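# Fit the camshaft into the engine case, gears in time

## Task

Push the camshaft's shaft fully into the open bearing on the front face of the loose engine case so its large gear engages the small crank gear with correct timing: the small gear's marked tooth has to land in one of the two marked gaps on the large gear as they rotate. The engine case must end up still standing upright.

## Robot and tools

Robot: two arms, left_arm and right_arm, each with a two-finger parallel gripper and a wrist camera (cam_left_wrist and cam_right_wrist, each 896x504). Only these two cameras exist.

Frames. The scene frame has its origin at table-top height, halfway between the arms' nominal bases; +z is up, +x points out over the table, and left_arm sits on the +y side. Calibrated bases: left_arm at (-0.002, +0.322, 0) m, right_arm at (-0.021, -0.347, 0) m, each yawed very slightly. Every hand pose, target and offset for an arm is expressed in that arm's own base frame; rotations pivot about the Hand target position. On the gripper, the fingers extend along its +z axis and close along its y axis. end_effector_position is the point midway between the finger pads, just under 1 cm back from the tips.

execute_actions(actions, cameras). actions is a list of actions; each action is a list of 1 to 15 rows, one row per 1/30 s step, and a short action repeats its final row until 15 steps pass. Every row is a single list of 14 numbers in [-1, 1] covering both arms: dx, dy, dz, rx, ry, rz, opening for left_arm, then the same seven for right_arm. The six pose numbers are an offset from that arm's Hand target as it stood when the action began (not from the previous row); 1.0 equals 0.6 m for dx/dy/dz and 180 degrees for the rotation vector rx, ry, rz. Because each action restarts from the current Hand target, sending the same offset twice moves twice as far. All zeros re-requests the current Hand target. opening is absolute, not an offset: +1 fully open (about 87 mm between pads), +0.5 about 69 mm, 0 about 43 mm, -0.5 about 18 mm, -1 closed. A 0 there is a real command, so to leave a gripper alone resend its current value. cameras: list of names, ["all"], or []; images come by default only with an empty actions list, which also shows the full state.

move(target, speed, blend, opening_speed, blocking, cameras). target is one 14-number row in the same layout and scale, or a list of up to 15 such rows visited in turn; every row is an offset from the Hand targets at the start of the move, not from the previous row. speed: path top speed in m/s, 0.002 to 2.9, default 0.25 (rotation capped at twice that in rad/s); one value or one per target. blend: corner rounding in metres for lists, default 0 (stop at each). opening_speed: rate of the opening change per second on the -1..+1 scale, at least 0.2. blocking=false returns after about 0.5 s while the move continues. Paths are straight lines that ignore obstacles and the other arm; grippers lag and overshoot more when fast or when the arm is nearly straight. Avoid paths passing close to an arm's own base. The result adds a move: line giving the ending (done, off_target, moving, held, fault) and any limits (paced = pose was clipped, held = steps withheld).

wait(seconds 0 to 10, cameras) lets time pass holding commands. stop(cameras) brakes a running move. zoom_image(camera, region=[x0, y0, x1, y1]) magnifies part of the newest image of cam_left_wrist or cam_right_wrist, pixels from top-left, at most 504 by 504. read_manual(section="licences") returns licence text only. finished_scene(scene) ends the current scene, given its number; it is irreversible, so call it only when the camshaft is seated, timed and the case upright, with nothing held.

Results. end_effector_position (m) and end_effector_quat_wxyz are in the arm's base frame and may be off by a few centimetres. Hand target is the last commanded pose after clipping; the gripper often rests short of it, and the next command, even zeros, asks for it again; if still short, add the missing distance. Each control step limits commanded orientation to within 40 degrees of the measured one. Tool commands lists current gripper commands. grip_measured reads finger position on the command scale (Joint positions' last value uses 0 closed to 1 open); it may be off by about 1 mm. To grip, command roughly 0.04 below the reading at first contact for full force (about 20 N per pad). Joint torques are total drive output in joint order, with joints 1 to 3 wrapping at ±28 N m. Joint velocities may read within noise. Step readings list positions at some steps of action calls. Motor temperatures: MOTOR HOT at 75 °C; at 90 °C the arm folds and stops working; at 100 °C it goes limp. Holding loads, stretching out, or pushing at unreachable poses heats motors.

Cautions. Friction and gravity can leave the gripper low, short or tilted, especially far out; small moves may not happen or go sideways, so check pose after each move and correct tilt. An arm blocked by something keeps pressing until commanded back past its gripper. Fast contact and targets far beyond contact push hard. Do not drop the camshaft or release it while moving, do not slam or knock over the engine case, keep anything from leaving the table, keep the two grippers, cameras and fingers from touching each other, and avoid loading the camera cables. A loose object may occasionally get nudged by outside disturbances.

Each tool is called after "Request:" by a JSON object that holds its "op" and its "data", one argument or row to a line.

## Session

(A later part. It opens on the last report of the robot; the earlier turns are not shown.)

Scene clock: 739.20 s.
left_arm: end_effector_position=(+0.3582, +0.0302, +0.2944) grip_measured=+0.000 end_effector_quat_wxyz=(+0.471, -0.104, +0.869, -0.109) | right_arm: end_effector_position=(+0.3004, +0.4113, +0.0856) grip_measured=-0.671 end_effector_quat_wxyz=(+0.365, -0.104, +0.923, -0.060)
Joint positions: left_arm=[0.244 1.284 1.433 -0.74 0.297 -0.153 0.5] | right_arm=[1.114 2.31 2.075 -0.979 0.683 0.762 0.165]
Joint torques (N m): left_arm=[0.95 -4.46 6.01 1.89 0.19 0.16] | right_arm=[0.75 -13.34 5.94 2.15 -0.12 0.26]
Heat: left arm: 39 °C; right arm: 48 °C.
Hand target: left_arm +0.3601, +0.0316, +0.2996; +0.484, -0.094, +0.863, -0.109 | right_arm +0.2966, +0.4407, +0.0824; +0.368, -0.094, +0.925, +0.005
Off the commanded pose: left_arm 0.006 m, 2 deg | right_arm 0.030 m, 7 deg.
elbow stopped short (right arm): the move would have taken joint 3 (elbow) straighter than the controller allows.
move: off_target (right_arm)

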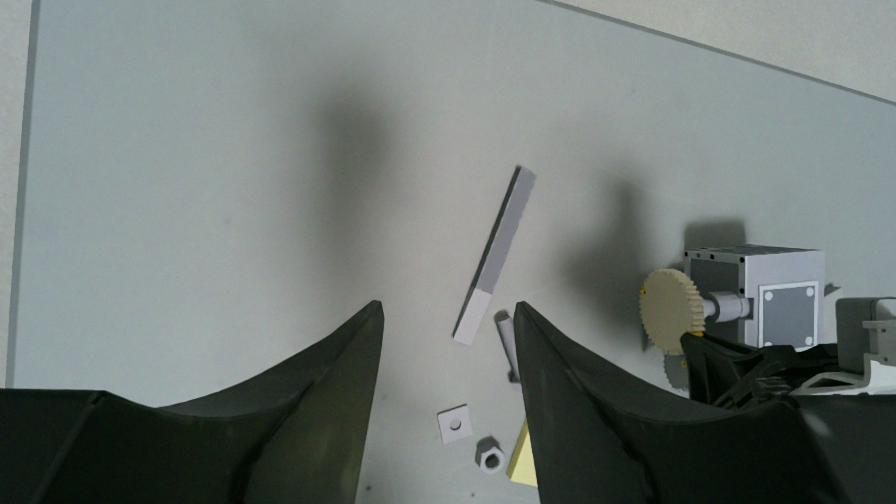

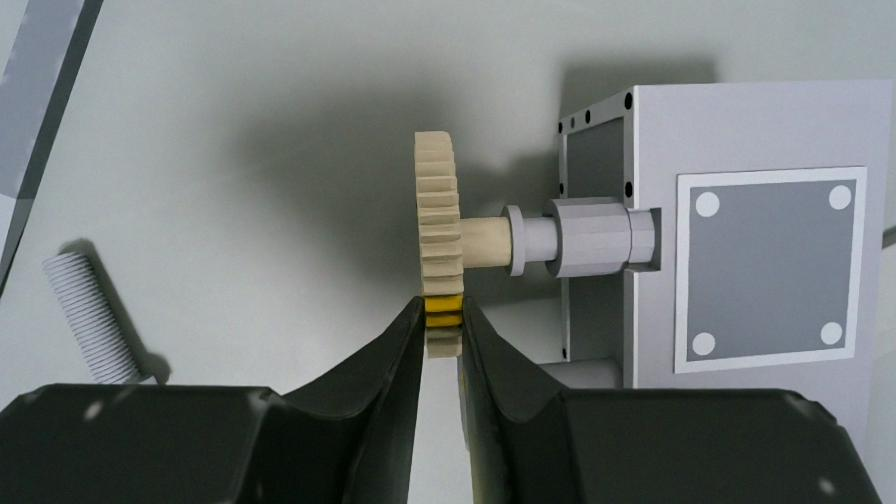

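Request:
{"op": "move", "data": {
  "target": [0,0,0,0,0,0,0,0.004,-0.03,0.004,0,0,0,-1],
  "speed": 0.15
}}

Request:
{"op": "move", "data": {
  "target": [0,0,0,0,0,0,0,0,0,0,0,0,0,-0.1],
  "opening_speed": 0.6,
  "cameras": ["all"]
}}

Request:
{"op": "zoom_image", "data": {
  "camera": "cam_left_wrist",
  "region": [620, 230, 840, 410]
}}

Scene clock: 756.50 s.
left_arm: end_effector_position=(+0.3582, +0.0302, +0.2944) grip_measured=+0.000 end_effector_quat_wxyz=(+0.471, -0.104, +0.869, -0.109) | right_arm: end_effector_position=(+0.3010, +0.4048, +0.0904) grip_measured=-0.670 end_effector_quat_wxyz=(+0.376, -0.096, +0.921, -0.042)
Joint positions: left_arm=[0.244 1.284 1.433 -0.74 0.297 -0.153 0.5] | right_arm=[1.107 2.232 1.954 -0.885 0.679 0.753 0.165]
Joint torques (N m): left_arm=[0.96 -4.46 6.01 1.89 0.19 0.16] | right_arm=[-0.54 -12.75 5.82 1.91 -0.19 0.08]
Heat: left arm: 39 °C; right arm: 47 °C.
Hand target: left_arm +0.3601, +0.0316, +0.2996; +0.484, -0.094, +0.863, -0.109 | right_arm +0.2990, +0.4227, +0.0849; +0.368, -0.094, +0.925, +0.005
Off the commanded pose: left_arm 0.006 m, 2 deg | right_arm 0.019 m, 5 deg.
move: off_target (right_arm)

Scene clock: 758.23 s.
left_arm: end_effector_position=(+0.3582, +0.0302, +0.2944) grip_measured=+0.000 end_effector_quat_wxyz=(+0.471, -0.104, +0.869, -0.109) | right_arm: end_effector_position=(+0.3021, +0.4138, +0.0848) grip_measured=-0.100 end_effector_quat_wxyz=(+0.371, -0.095, +0.924, -0.019)
Joint positions: left_arm=[0.244 1.284 1.433 -0.74 0.297 -0.153 0.5] | right_arm=[1.101 2.232 1.933 -0.829 0.641 0.746 0.45]
Joint torques (N m): left_arm=[0.96 -4.48 6 1.9 0.19 0.16] | right_arm=[-0.09 -13.11 6.86 1.5 0.14 0.11]
Heat: left arm: 39 °C; right arm: 47 °C.
Hand target: left_arm +0.3601, +0.0316, +0.2996; +0.484, -0.094, +0.863, -0.109 | right_arm +0.2990, +0.4227, +0.0848; +0.368, -0.094, +0.925, +0.005
Off the commanded pose: left_arm 0.006 m, 2 deg | right_arm 0.009 m, 3 deg.
move: off_target (right_arm)

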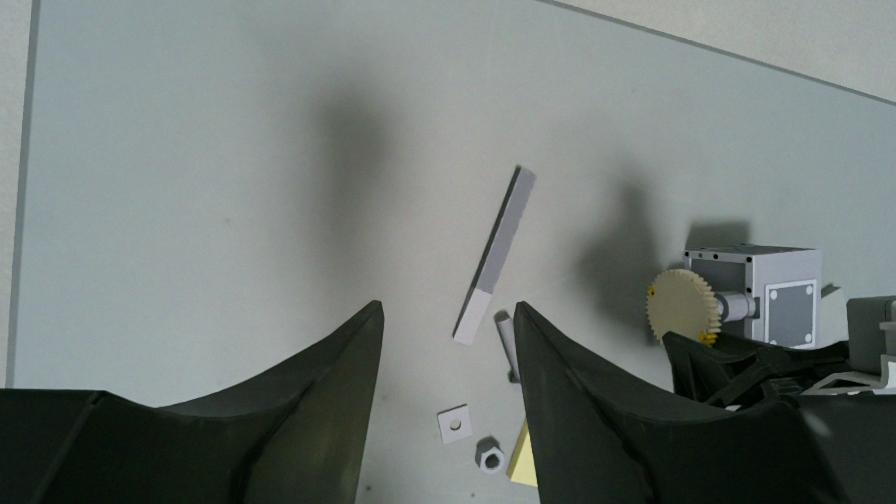

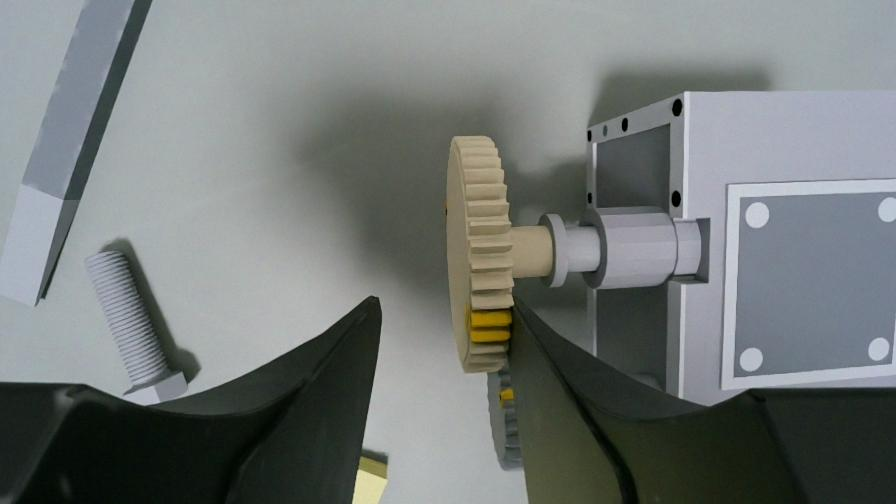

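Scaled by 2.291 from the camera's 896x504 image, which has a finer 1280x720 frame.

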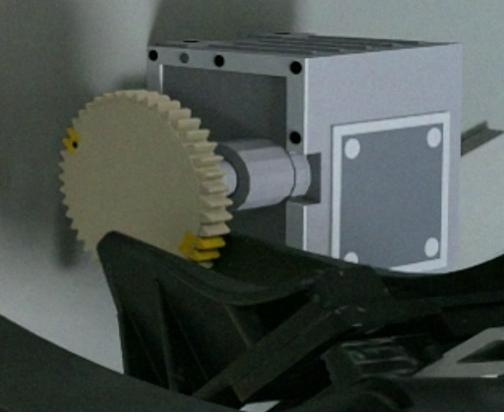

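Request:
{"op": "move", "data": {
  "target": [
    [0,0,0,0,0,0,0,0.004,-0.03,0.0,0,0,0,-0.1],
    [0,0,0,0,0,0,0,0.025,-0.032,0.006,-0.0172,0.1462,-0.001,-0.1]
  ],
  "speed": 0.2,
  "cameras": ["cam_right_wrist"]
}}

Scene clock: 781.40 s.
left_arm: end_effector_position=(+0.3582, +0.0302, +0.2944) grip_measured=+0.000 end_effector_quat_wxyz=(+0.471, -0.104, +0.869, -0.109) | right_arm: end_effector_position=(+0.3133, +0.4033, +0.0950) grip_measured=-0.100 end_effector_quat_wxyz=(+0.162, -0.092, +0.982, +0.015)
Joint positions: left_arm=[0.244 1.284 1.433 -0.74 0.297 -0.153 0.5] | right_arm=[0.933 2.643 2.839 -1.524 0.221 0.719 0.45]
Joint torques (N m): left_arm=[0.98 -4.46 6 1.9 0.19 0.16] | right_arm=[-0.68 -11.12 9.74 0.73 0.19 -0.1]
Heat: left arm: 39 °C; right arm: 50 °C.
Hand target: left_arm +0.3601, +0.0316, +0.2996; +0.484, -0.094, +0.863, -0.109 | right_arm +0.3139, +0.4036, +0.0884; +0.145, -0.099, +0.984, +0.001
Off the commanded pose: left_arm 0.006 m, 2 deg | right_arm 0.007 m, 3 deg.
elbow stopped short (right arm): the move would have taken joint 3 (elbow) straighter than the controller allows.
move: off_target (right_arm)
Images, in order (width x height): cam_right_wrist 896x504.

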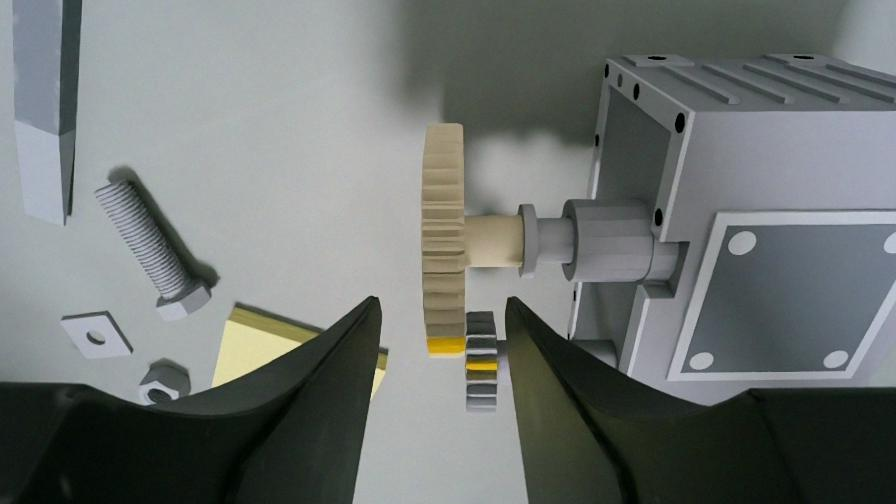

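Request:
{"op": "move", "data": {
  "target": [0,0,0,0,0,0,0,0,0.0,-0.003,0,0,0,-1],
  "opening_speed": 0.6
}}

Request:
{"op": "move", "data": {
  "target": [
    [0,0,0,0,0,0,0,-0.008,0.04,0.0,0,0,0,-1],
    [0,0,0,0,0,0,0,-0.012,0.06,-0.002,0.0086,-0.073,0.0005,-1],
    [0,0,0,0,0,0,0,-0.016,0.06,-0.001,0.0043,-0.036,0.0005,-1],
    [0,0,0,0,0,0,0,-0.029,0.067,-0.010,0.0172,-0.1462,0.001,-1],
    [0,0,0,0,0,0,0,-0.023,0.07,-0.006,0.0129,-0.109,0.001,-1],
    [0,0,0,0,0,0,0,-0.036,0.075,-0.015,0.021,-0.18,0.0013,-1]
  ],
  "speed": 0.25,
  "blend": 0.003,
  "cameras": ["all"]
}}

Request:
{"op": "zoom_image", "data": {
  "camera": "cam_left_wrist",
  "region": [620, 230, 840, 410]
}}

Scene clock: 799.07 s.
left_arm: end_effector_position=(+0.3582, +0.0302, +0.2944) grip_measured=+0.000 end_effector_quat_wxyz=(+0.471, -0.104, +0.869, -0.109) | right_arm: end_effector_position=(+0.3129, +0.4029, +0.0950) grip_measured=-0.668 end_effector_quat_wxyz=(+0.161, -0.094, +0.982, +0.014)
Joint positions: left_arm=[0.244 1.284 1.433 -0.74 0.297 -0.153 0.5] | right_arm=[0.933 2.643 2.839 -1.525 0.22 0.716 0.166]
Joint torques (N m): left_arm=[0.96 -4.45 6 1.89 0.19 0.16] | right_arm=[-0.68 -10.77 9.74 0.74 0.19 -0.06]
Heat: left arm: 39 °C; right arm: 50 °C.
Hand target: left_arm +0.3601, +0.0316, +0.2996; +0.484, -0.094, +0.863, -0.109 | right_arm +0.3139, +0.4036, +0.0866; +0.145, -0.099, +0.984, +0.001
Off the commanded pose: left_arm 0.006 m, 2 deg | right_arm 0.008 m, 3 deg.
elbow stopped short (right arm): the move would have taken joint 3 (elbow) straighter than the controller allows.
move: off_target (right_arm)

Scene clock: 802.47 s.
left_arm: end_effector_position=(+0.3582, +0.0302, +0.2944) grip_measured=+0.000 end_effector_quat_wxyz=(+0.471, -0.104, +0.869, -0.109) | right_arm: end_effector_position=(+0.2962, +0.4150, +0.0760) grip_measured=-0.663 end_effector_quat_wxyz=(+0.411, -0.107, +0.902, -0.073)
Joint positions: left_arm=[0.244 1.284 1.433 -0.74 0.297 -0.153 0.5] | right_arm=[1.158 2.289 1.957 -0.852 0.792 0.758 0.169]
Joint torques (N m): left_arm=[0.96 -4.48 6.04 1.89 0.19 0.16] | right_arm=[0.81 -14.01 6.56 2.29 -0.15 0.26]
Heat: left arm: 39 °C; right arm: 50 °C.
Hand target: left_arm +0.3601, +0.0316, +0.2996; +0.484, -0.094, +0.863, -0.109 | right_arm +0.2924, +0.4485, +0.0776; +0.417, -0.093, +0.904, +0.005
Off the commanded pose: left_arm 0.006 m, 2 deg | right_arm 0.034 m, 9 deg.
elbow stopped short (right arm): the move would have taken joint 3 (elbow) straighter than the controller allows.
move: off_target (right_arm)

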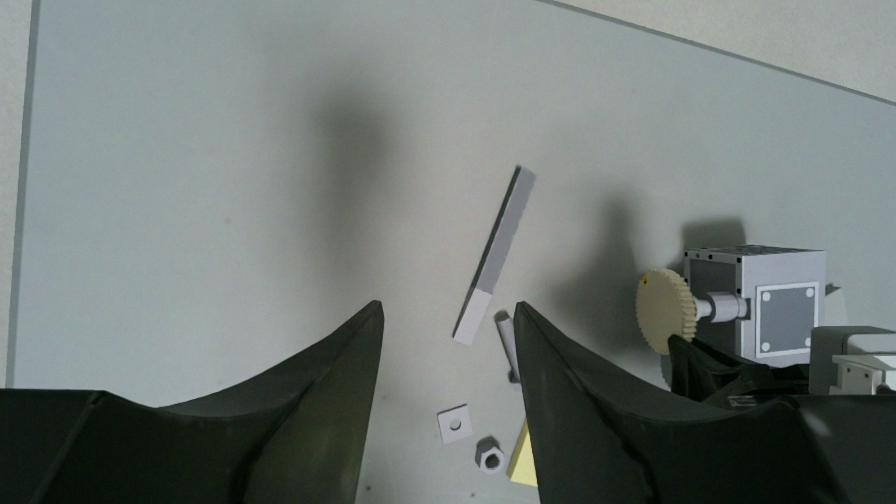

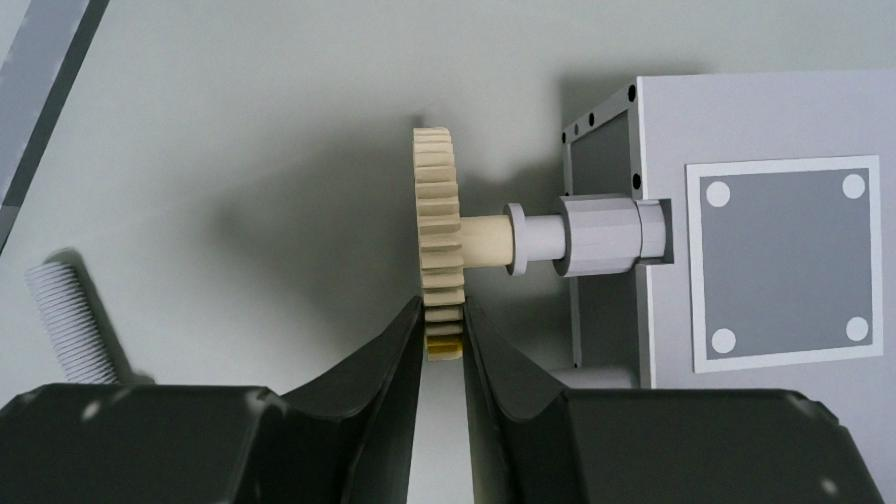

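Scaled by 2.291 from the camera's 896x504 image, which has a finer 1280x720 frame.

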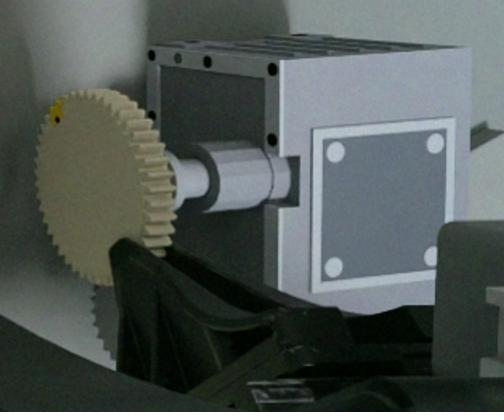

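Request:
{"op": "move", "data": {
  "target": [0,0,0,0,0,0,0,0.008,-0.045,0.008,0,0,0,-1],
  "speed": 0.15
}}

Request:
{"op": "move", "data": {
  "target": [0,0,0,0,0,0,0,0,0,0,0,0,0,-0.1],
  "opening_speed": 0.6
}}

Request:
{"op": "move", "data": {
  "target": [
    [0,0,0,0,0,0,0,0.003,-0.02,0.002,0,0,0,-0.1],
    [0,0,0,0,0,0,0,0.028,-0.03,0.0075,-0.021,0.179,-0.001,-0.1]
  ],
  "speed": 0.2,
  "cameras": ["all"]
}}

Request:
{"op": "zoom_image", "data": {
  "camera": "cam_left_wrist",
  "region": [620, 230, 840, 410]
}}

Scene clock: 814.20 s.
left_arm: end_effector_position=(+0.3582, +0.0302, +0.2944) grip_measured=+0.000 end_effector_quat_wxyz=(+0.471, -0.104, +0.869, -0.109) | right_arm: end_effector_position=(+0.2979, +0.4050, +0.0846) grip_measured=-0.655 end_effector_quat_wxyz=(+0.423, -0.094, +0.901, -0.041)
Joint positions: left_arm=[0.244 1.284 1.433 -0.74 0.297 -0.153 0.5] | right_arm=[1.141 2.177 1.793 -0.715 0.77 0.739 0.172]
Joint torques (N m): left_arm=[0.96 -4.49 6 1.9 0.19 0.16] | right_arm=[-0.69 -12.74 6.27 1.98 -0.12 -0.01]
Motor temperatures (°C): left_arm=[24 27 30 39 22 24 21] | right_arm=[22 53 47 31 24 23 24]
Heat: left arm: 39 °C; right arm: 53 °C.
Hand target: left_arm +0.3601, +0.0316, +0.2996; +0.484, -0.094, +0.863, -0.109 | right_arm +0.2972, +0.4215, +0.0824; +0.417, -0.092, +0.904, +0.005
Off the commanded pose: left_arm 0.006 m, 2 deg | right_arm 0.017 m, 5 deg.
move: off_target (right_arm)

Scene clock: 815.93 s.
left_arm: end_effector_position=(+0.3582, +0.0302, +0.2944) grip_measured=+0.000 end_effector_quat_wxyz=(+0.471, -0.104, +0.869, -0.109) | right_arm: end_effector_position=(+0.2989, +0.4147, +0.0810) grip_measured=-0.100 end_effector_quat_wxyz=(+0.419, -0.093, +0.903, -0.016)
Joint positions: left_arm=[0.244 1.284 1.433 -0.74 0.297 -0.153 0.5] | right_arm=[1.136 2.177 1.779 -0.659 0.732 0.73 0.45]
Joint torques (N m): left_arm=[0.95 -4.46 5.98 1.89 0.19 0.16] | right_arm=[-0.36 -12.98 6.94 1.56 0.2 0.06]
Heat: left arm: 39 °C; right arm: 53 °C.
Hand target: left_arm +0.3601, +0.0316, +0.2996; +0.484, -0.094, +0.863, -0.109 | right_arm +0.2972, +0.4216, +0.0825; +0.417, -0.093, +0.904, +0.005
Off the commanded pose: left_arm 0.006 m, 2 deg | right_arm 0.007 m, 2 deg.
move: done

Scene clock: 819.23 s.
left_arm: end_effector_position=(+0.3582, +0.0302, +0.2944) grip_measured=+0.000 end_effector_quat_wxyz=(+0.471, -0.104, +0.869, -0.109) | right_arm: end_effector_position=(+0.3133, +0.4033, +0.0936) grip_measured=-0.100 end_effector_quat_wxyz=(+0.162, -0.093, +0.982, +0.013)
Joint positions: left_arm=[0.244 1.284 1.433 -0.74 0.297 -0.153 0.5] | right_arm=[0.934 2.646 2.839 -1.523 0.223 0.719 0.45]
Joint torques (N m): left_arm=[0.96 -4.48 6.01 1.9 0.19 0.16] | right_arm=[-0.7 -11.12 9.76 0.74 0.18 -0.1]
Heat: left arm: 39 °C; right arm: 53 °C.
Hand target: left_arm +0.3601, +0.0316, +0.2996; +0.484, -0.094, +0.863, -0.109 | right_arm +0.3140, +0.4034, +0.0869; +0.147, -0.099, +0.984, +0.001
Off the commanded pose: left_arm 0.006 m, 2 deg | right_arm 0.007 m, 2 deg.
elbow stopped short (right arm): the move would have taken joint 3 (elbow) straighter than the controller allows.
move: done

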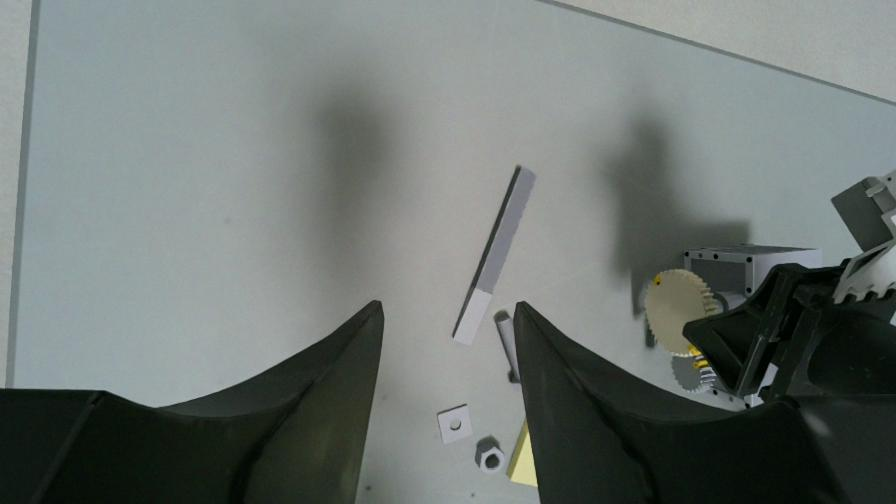

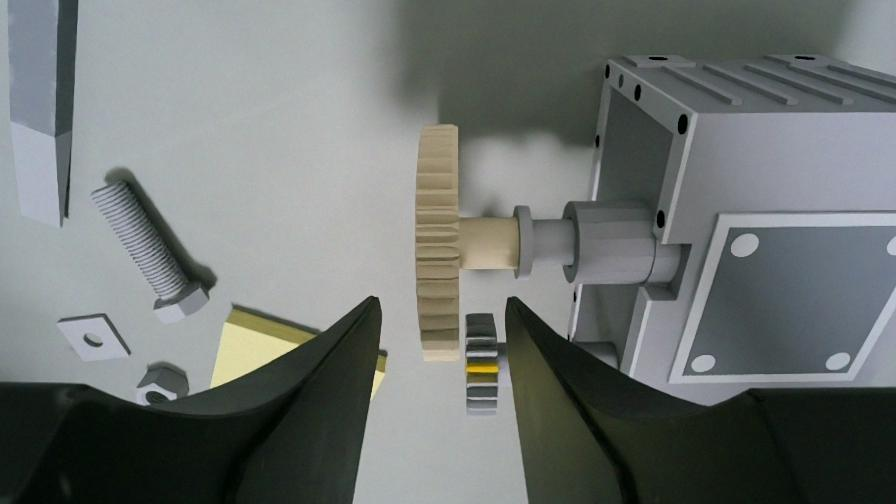

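Scaled by 2.291 from the camera's 896x504 image, which has a finer 1280x720 frame.

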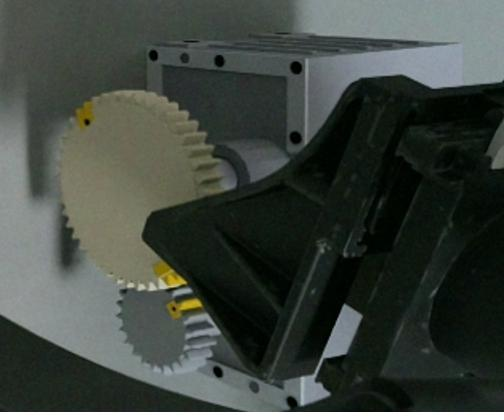

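Request:
{"op": "zoom_image", "data": {
  "camera": "cam_left_wrist",
  "region": [635, 260, 735, 400]
}}

Request:
{"op": "zoom_image", "data": {
  "camera": "cam_right_wrist",
  "region": [400, 280, 520, 430]
}}

Scaled by 3.600 from the camera's 896x504 image, which has a finer 1280x720 frame.

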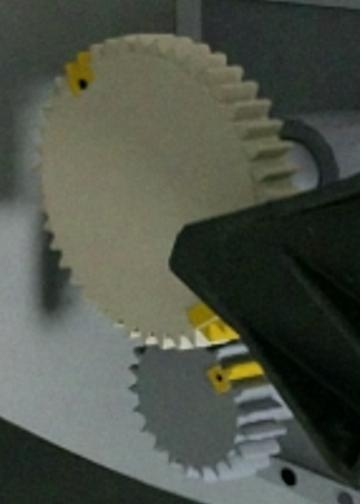

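Scaled by 3.360 from the camera's 896x504 image, which has a finer 1280x720 frame.

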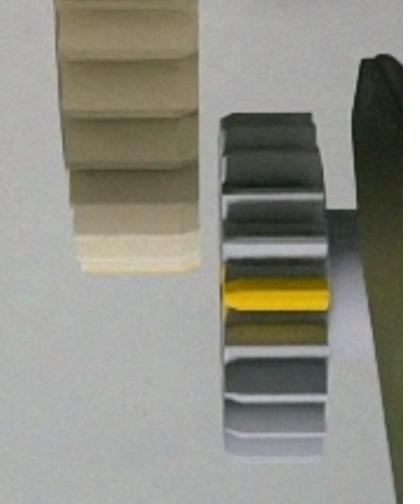

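Request:
{"op": "move", "data": {
  "target": [0,0,0,0,0,0,0,0,0.0,-0.003,0,0,0,-1],
  "opening_speed": 0.6
}}

Request:
{"op": "move", "data": {
  "target": [
    [0,0,0,0,0,0,0,-0.003,0.02,0.0,0,0,0,-1],
    [0,0,0,0,0,0,0,-0.014,0.042,-0.004,0.0086,-0.073,0.0005,-1],
    [0,0,0,0,0,0,0,-0.029,0.062,-0.013,0.0172,-0.1462,0.001,-1],
    [0,0,0,0,0,0,0,-0.024,0.01,-0.009,0.0172,-0.1462,0.001,-1]
  ],
  "speed": 0.2,
  "blend": 0.003,
  "cameras": ["all"]
}}

Request:
{"op": "zoom_image", "data": {
  "camera": "cam_left_wrist",
  "region": [635, 260, 735, 400]
}}

Scene clock: 892.60 s.
left_arm: end_effector_position=(+0.3582, +0.0302, +0.2944) grip_measured=+0.000 end_effector_quat_wxyz=(+0.471, -0.104, +0.869, -0.109) | right_arm: end_effector_position=(+0.3129, +0.4034, +0.0933) grip_measured=-0.667 end_effector_quat_wxyz=(+0.161, -0.094, +0.982, +0.013)
Joint positions: left_arm=[0.244 1.284 1.433 -0.74 0.297 -0.153 0.5] | right_arm=[0.934 2.646 2.839 -1.524 0.221 0.717 0.167]
Joint torques (N m): left_arm=[0.96 -4.46 6.01 1.9 0.19 0.16] | right_arm=[-0.7 -10.82 9.76 0.73 0.2 -0.08]
Motor temperatures (°C): left_arm=[24 27 30 40 22 24 21] | right_arm=[22 48 52 27 24 23 24]
Heat: left arm: 40 °C; right arm: 52 °C.
Hand target: left_arm +0.3601, +0.0316, +0.2996; +0.484, -0.094, +0.863, -0.109 | right_arm +0.3140, +0.4035, +0.0850; +0.147, -0.100, +0.984, +0.001
Off the commanded pose: left_arm 0.006 m, 2 deg | right_arm 0.008 m, 2 deg.
elbow stopped short (right arm): the move would have taken joint 3 (elbow) straighter than the controller allows.
move: done

Scene clock: 894.83 s.
left_arm: end_effector_position=(+0.3582, +0.0302, +0.2944) grip_measured=+0.000 end_effector_quat_wxyz=(+0.471, -0.104, +0.869, -0.109) | right_arm: end_effector_position=(+0.3005, +0.4016, +0.0857) grip_measured=-0.656 end_effector_quat_wxyz=(+0.376, -0.091, +0.922, -0.019)
Joint positions: left_arm=[0.244 1.284 1.433 -0.74 0.297 -0.153 0.5] | right_arm=[1.096 2.176 1.841 -0.784 0.649 0.745 0.172]
Joint torques (N m): left_arm=[0.96 -4.45 6.01 1.9 0.19 0.16] | right_arm=[-0.75 -12.21 5.61 1.71 0.04 -0.07]
Heat: left arm: 40 °C; right arm: 51 °C.
Hand target: left_arm +0.3601, +0.0316, +0.2996; +0.484, -0.094, +0.863, -0.109 | right_arm +0.2995, +0.4096, +0.0798; +0.370, -0.095, +0.924, +0.005
Off the commanded pose: left_arm 0.006 m, 2 deg | right_arm 0.010 m, 3 deg.
elbow stopped short (right arm): the move would have taken joint 3 (elbow) straighter than the controller allows.
move: off_target (right_arm)

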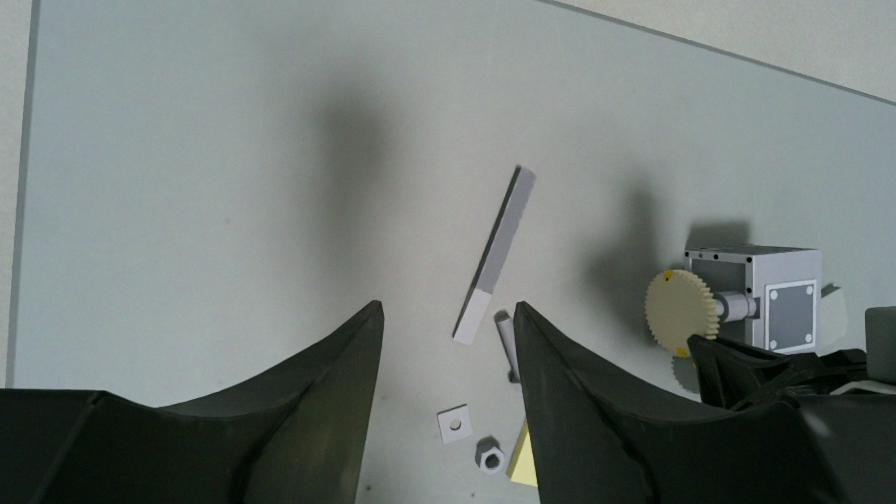

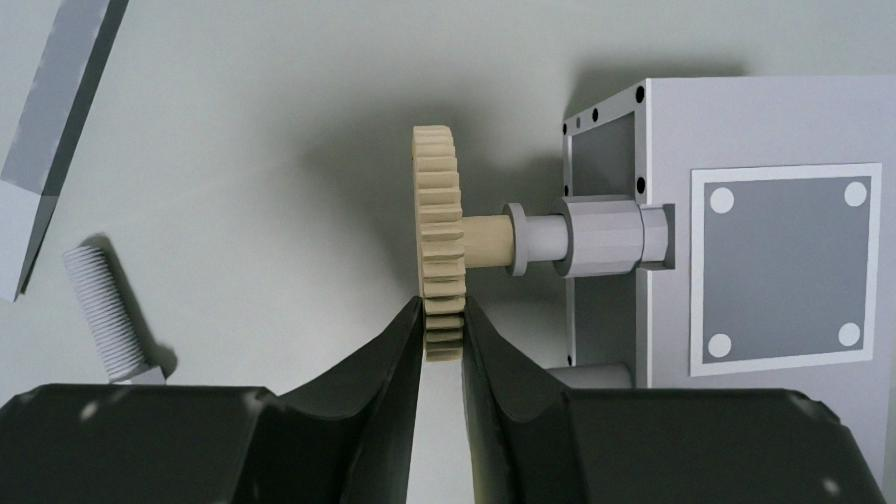

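Scaled by 3.600 from the camera's 896x504 image, which has a finer 1280x720 frame.

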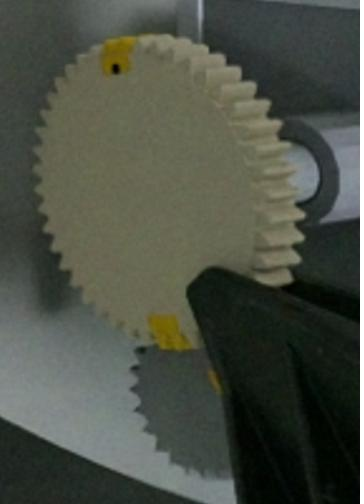

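Request:
{"op": "move", "data": {
  "target": [
    [0,0,0,0,0,0,0,-0.003,0.03,0.0,0,0,0,-1],
    [0,0,0,0,0,0,0,0.003,0.05,0.004,-0.008,0.07,-0.0005,-1],
    [0,0,0,0,0,0,0,0.008,0.01,0.006,-0.008,0.07,-0.0005,-1]
  ],
  "speed": 0.2,
  "blend": 0.003,
  "cameras": ["all"]
}}

Request:
{"op": "zoom_image", "data": {
  "camera": "cam_left_wrist",
  "region": [635, 260, 735, 400]
}}

Scene clock: 915.30 s.
left_arm: end_effector_position=(+0.3582, +0.0302, +0.2944) grip_measured=+0.000 end_effector_quat_wxyz=(+0.471, -0.104, +0.869, -0.109) | right_arm: end_effector_position=(+0.3049, +0.4045, +0.0898) grip_measured=-0.656 end_effector_quat_wxyz=(+0.273, -0.099, +0.957, -0.028)
Joint positions: left_arm=[0.244 1.284 1.433 -0.74 0.297 -0.153 0.5] | right_arm=[1.032 2.368 2.259 -1.154 0.47 0.752 0.172]
Joint torques (N m): left_arm=[0.96 -4.48 6.02 1.9 0.19 0.16] | right_arm=[-0.92 -13.34 5.12 1.58 -0.12 0.06]
Heat: left arm: 40 °C; right arm: 49 °C.
Hand target: left_arm +0.3601, +0.0316, +0.2996; +0.484, -0.094, +0.863, -0.109 | right_arm +0.3044, +0.4155, +0.0834; +0.265, -0.098, +0.959, +0.003
Off the commanded pose: left_arm 0.006 m, 2 deg | right_arm 0.013 m, 4 deg.
move: off_target (right_arm)

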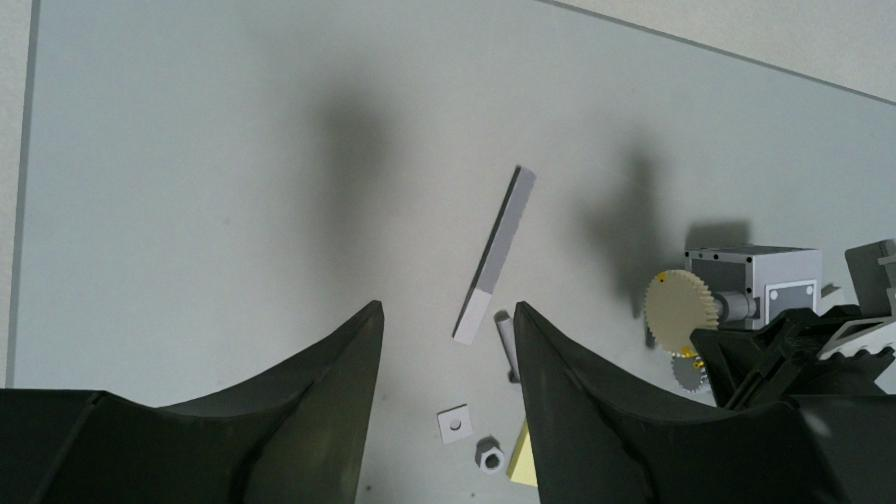

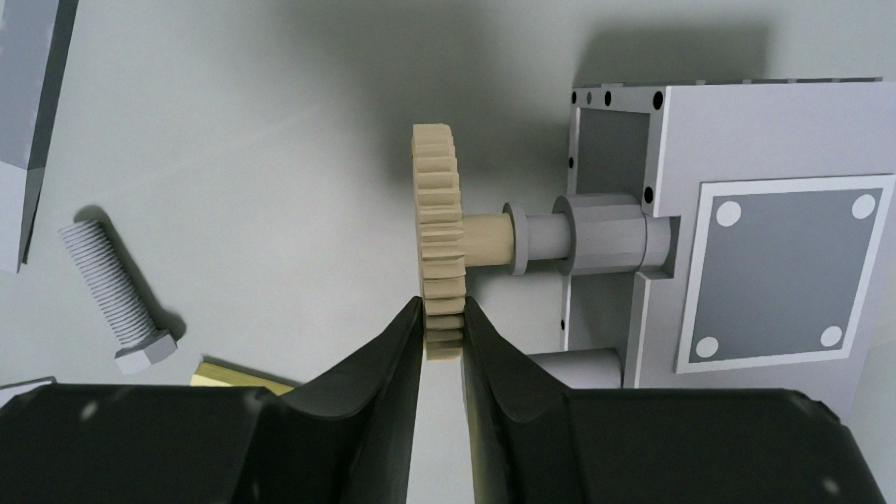

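Scaled by 3.600 from the camera's 896x504 image, which has a finer 1280x720 frame.

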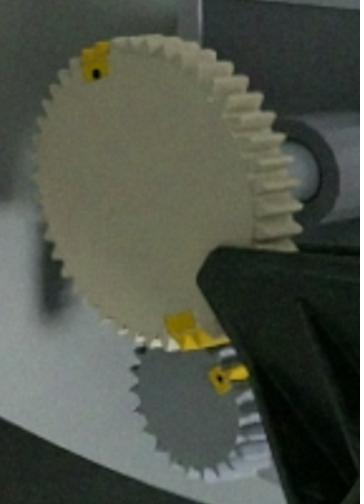

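Request:
{"op": "move", "data": {
  "target": [
    [0,0,0,0,0,0,0,0.012,-0.045,0.006,0,0,0,-1],
    [0,0,0,0,0,0,0,0.002,-0.06,0.018,0,0,0,-1],
    [0,0,0,0,0,0,0,0.018,-0.065,-0.01,0,0,0,-1],
    [0,0,0,0,0,0,0,0.01,-0.07,0.004,0,0,0,-1]
  ],
  "speed": 0.08,
  "blend": 0.003,
  "cameras": ["all"]
}}

Request:
{"op": "zoom_image", "data": {
  "camera": "cam_left_wrist",
  "region": [635, 260, 735, 400]
}}

Scene clock: 929.37 s.
left_arm: end_effector_position=(+0.3582, +0.0302, +0.2944) grip_measured=+0.000 end_effector_quat_wxyz=(+0.471, -0.104, +0.869, -0.109) | right_arm: end_effector_position=(+0.3082, +0.3944, +0.0891) grip_measured=-0.665 end_effector_quat_wxyz=(+0.276, -0.095, +0.956, +0.026)
Joint positions: left_arm=[0.244 1.284 1.433 -0.74 0.297 -0.153 0.5] | right_arm=[0.991 2.204 1.969 -0.922 0.39 0.709 0.167]
Joint torques (N m): left_arm=[0.96 -4.46 6.01 1.9 0.19 0.16] | right_arm=[-2.59 -13.78 5.08 0.81 0.38 -0.16]
Motor temperatures (°C): left_arm=[24 27 30 40 22 24 21] | right_arm=[22 53 45 29 24 23 24]
Heat: left arm: 40 °C; right arm: 53 °C.
Hand target: left_arm +0.3601, +0.0316, +0.2996; +0.484, -0.094, +0.863, -0.109 | right_arm +0.3104, +0.3735, +0.0858; +0.265, -0.097, +0.959, +0.003
Off the commanded pose: left_arm 0.006 m, 2 deg | right_arm 0.021 m, 3 deg.
move: off_target (right_arm)

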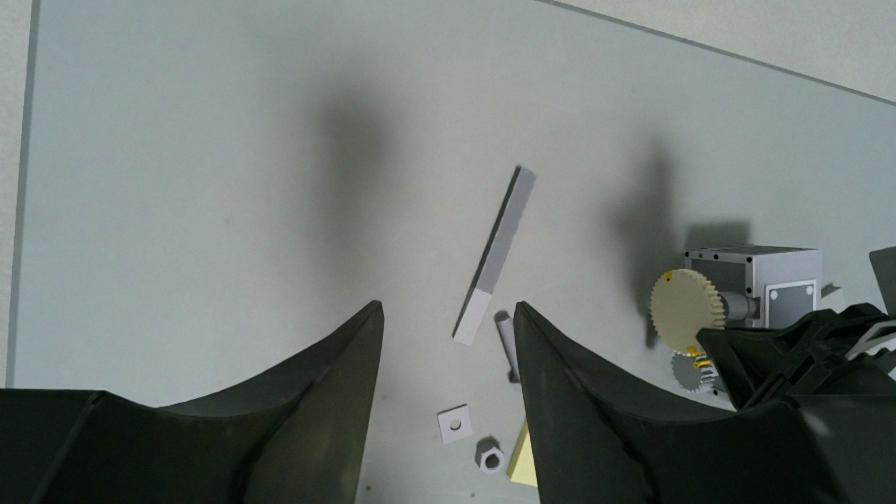

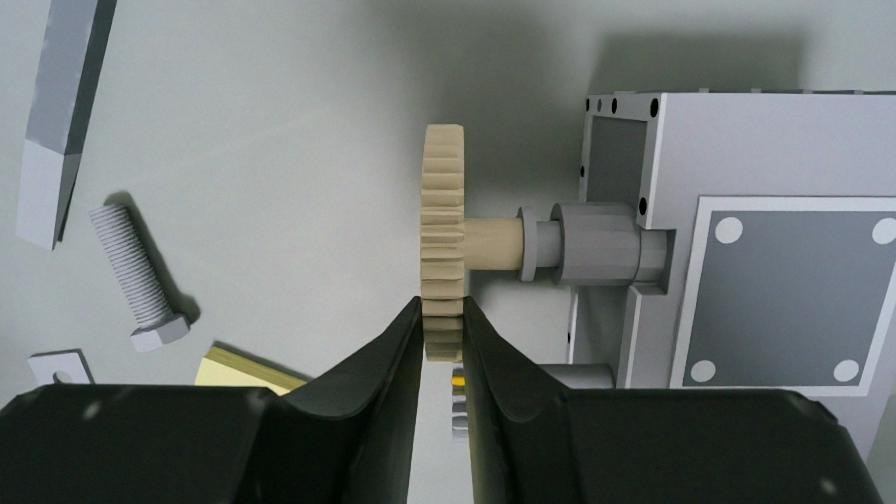

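Scaled by 3.600 from the camera's 896x504 image, which has a finer 1280x720 frame.

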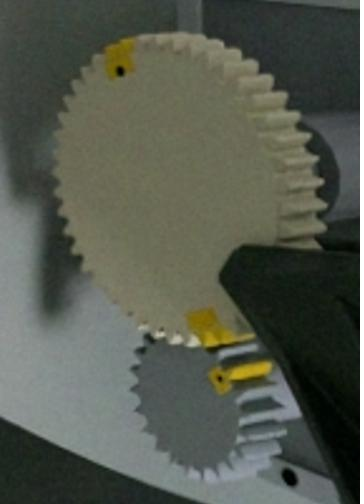

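Request:
{"op": "move", "data": {
  "target": [
    [0,0,0,0,0,0,0,0.008,-0.012,0.015,0,0,0,-1],
    [0,0,0,0,0,0,0,-0.006,-0.018,-0.012,0,0,0,-1],
    [0,0,0,0,0,0,0,0.012,-0.022,-0.01,0,0,0,-1],
    [0,0,0,0,0,0,0,0.0,-0.025,0.012,0,0,0,-1],
    [0,0,0,0,0,0,0,0.004,-0.025,0.0,0,0,0,-1]
  ],
  "speed": 0.08,
  "blend": 0.003,
  "cameras": ["all"]
}}

Request:
{"op": "zoom_image", "data": {
  "camera": "cam_left_wrist",
  "region": [635, 260, 735, 400]
}}

Request:
{"op": "zoom_image", "data": {
  "camera": "cam_right_wrist",
  "region": [400, 180, 600, 450]
}}

Scene clock: 947.10 s.
left_arm: end_effector_position=(+0.3582, +0.0302, +0.2944) grip_measured=+0.000 end_effector_quat_wxyz=(+0.471, -0.104, +0.869, -0.109) | right_arm: end_effector_position=(+0.3099, +0.3857, +0.0890) grip_measured=-0.666 end_effector_quat_wxyz=(+0.276, -0.097, +0.956, +0.037)
Joint positions: left_arm=[0.244 1.284 1.433 -0.74 0.297 -0.153 0.5] | right_arm=[0.972 2.154 1.885 -0.864 0.369 0.687 0.167]
Joint torques (N m): left_arm=[0.95 -4.46 6 1.89 0.19 0.16] | right_arm=[-3.02 -13.49 5.48 0.65 0.49 -0.18]
Heat: left arm: 40 °C; right arm: 54 °C.
Hand target: left_arm +0.3601, +0.0316, +0.2996; +0.484, -0.094, +0.863, -0.109 | right_arm +0.3129, +0.3585, +0.0857; +0.265, -0.097, +0.959, +0.003
Off the commanded pose: left_arm 0.006 m, 2 deg | right_arm 0.028 m, 4 deg.
move: off_target (right_arm)

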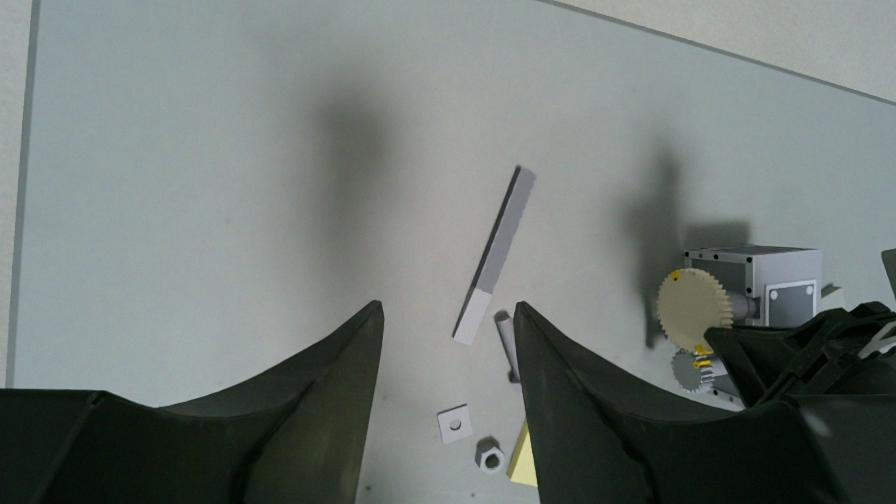

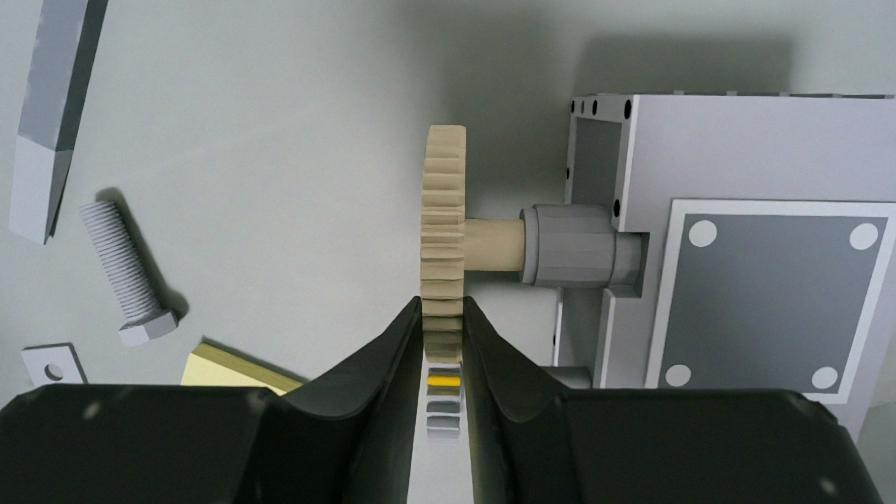

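Scaled by 3.600 from the camera's 896x504 image, which has a finer 1280x720 frame.

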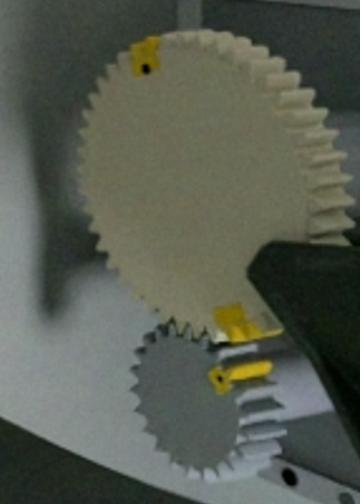

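Scaled by 1.867 from the camera's 896x504 image, which has a finer 1280x720 frame.

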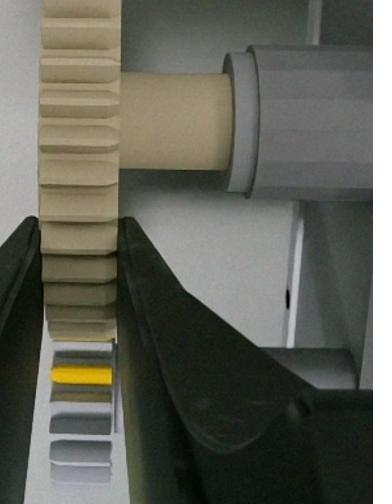

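Request:
{"op": "move", "data": {
  "target": [0,0,0,0,0,0,0,-0.006,0.034,0.0,0,0,0,-1],
  "speed": 0.15
}}

Request:
{"op": "move", "data": {
  "target": [
    [0,0,0,0,0,0,0,0,0,0,0,0,0,-0.25],
    [0,0,0,0,0,0,0,-0.08,0.03,0.11,0,0,0,-0.25],
    [0,0,0,0,0,0,0,-0.12,0.06,0.12,0.02,-0.14,0,-0.25]
  ],
  "opening_speed": 0.5,
  "cameras": ["all"]
}}

Request:
{"op": "zoom_image", "data": {
  "camera": "cam_left_wrist",
  "region": [635, 260, 755, 400]
}}

Request:
{"op": "zoom_image", "data": {
  "camera": "cam_left_wrist",
  "region": [665, 330, 725, 400]
}}

Scene clock: 958.40 s.
left_arm: end_effector_position=(+0.3582, +0.0302, +0.2944) grip_measured=+0.000 end_effector_quat_wxyz=(+0.471, -0.104, +0.869, -0.109) | right_arm: end_effector_position=(+0.3097, +0.3862, +0.0898) grip_measured=-0.666 end_effector_quat_wxyz=(+0.270, -0.099, +0.957, +0.030)
Joint positions: left_arm=[0.244 1.284 1.433 -0.74 0.297 -0.153 0.5] | right_arm=[0.973 2.177 1.931 -0.907 0.369 0.689 0.167]
Joint torques (N m): left_arm=[0.96 -4.48 6.02 1.89 0.19 0.16] | right_arm=[-0.21 -9.77 10.78 0.58 0.61 0.14]
Motor temperatures (°C): left_arm=[24 27 30 40 22 24 21] | right_arm=[23 55 44 27 24 23 25]
Heat: left arm: 40 °C; right arm: 55 °C.
Hand target: left_arm +0.3601, +0.0316, +0.2996; +0.484, -0.094, +0.863, -0.109 | right_arm +0.3091, +0.3790, +0.0856; +0.265, -0.098, +0.959, +0.003
Off the commanded pose: left_arm 0.006 m, 2 deg | right_arm 0.008 m, 3 deg.
move: off_target (right_arm)

Scene clock: 963.20 s.
left_arm: end_effector_position=(+0.3582, +0.0302, +0.2944) grip_measured=+0.000 end_effector_quat_wxyz=(+0.471, -0.104, +0.869, -0.109) | right_arm: end_effector_position=(+0.2366, +0.4160, +0.1398) grip_measured=-0.250 end_effector_quat_wxyz=(+0.457, -0.097, +0.884, -0.005)
Joint positions: left_arm=[0.244 1.284 1.433 -0.74 0.297 -0.153 0.5] | right_arm=[1.29 2.042 1.772 -0.823 0.857 0.851 0.375]
Joint torques (N m): left_arm=[0.95 -4.45 6.01 1.89 0.19 0.16] | right_arm=[-0.23 -14.97 6.91 1.31 0.65 0.01]
Motor temperatures (°C): left_arm=[24 27 30 40 22 24 21] | right_arm=[23 55 44 27 24 23 24]
Heat: left arm: 40 °C; right arm: 55 °C.
Hand target: left_arm +0.3601, +0.0316, +0.2996; +0.484, -0.094, +0.863, -0.109 | right_arm +0.2372, +0.4150, +0.1577; +0.470, -0.087, +0.878, +0.012
Off the commanded pose: left_arm 0.006 m, 2 deg | right_arm 0.018 m, 3 deg.
move: off_target (right_arm)

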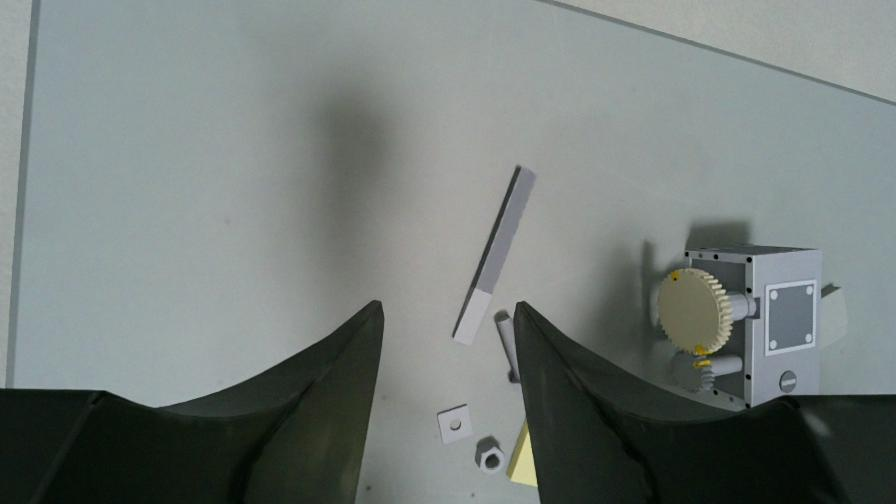

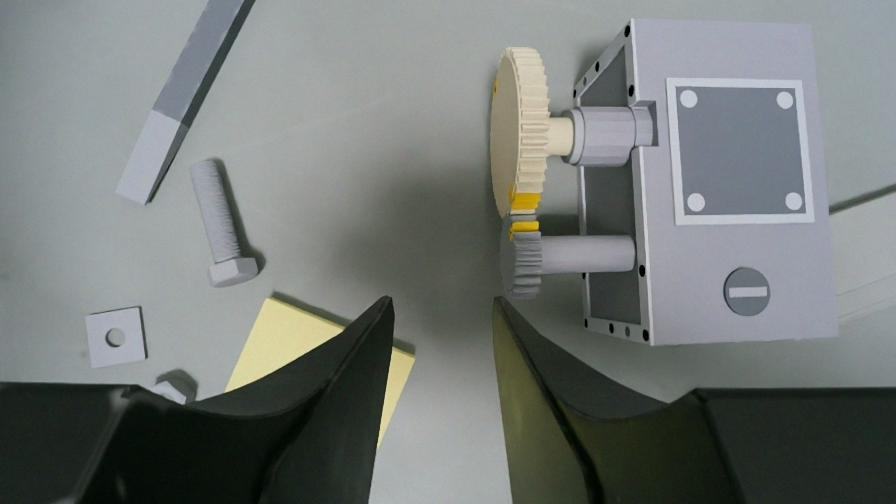

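Scaled by 3.600 from the camera's 896x504 image, which has a finer 1280x720 frame.

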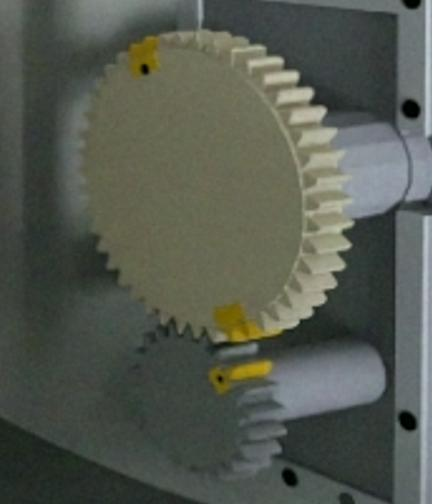

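Scaled by 7.200 from the camera's 896x504 image, which has a finer 1280x720 frame.

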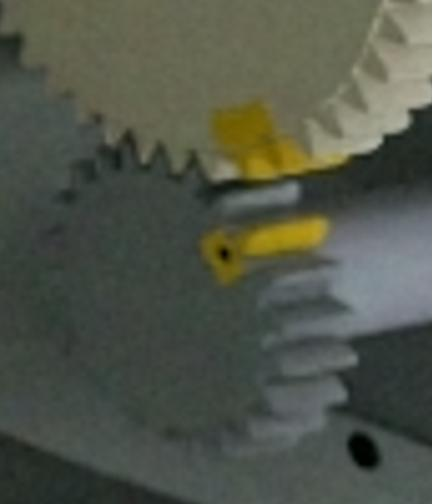

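Request:
{"op": "zoom_image", "data": {
  "camera": "cam_right_wrist",
  "region": [480, 160, 570, 310]
}}

Scaled by 3.360 from the camera's 896x504 image, which has a finer 1280x720 frame.

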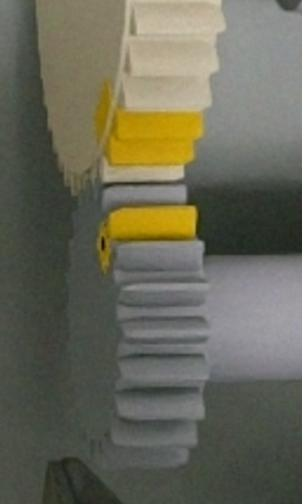

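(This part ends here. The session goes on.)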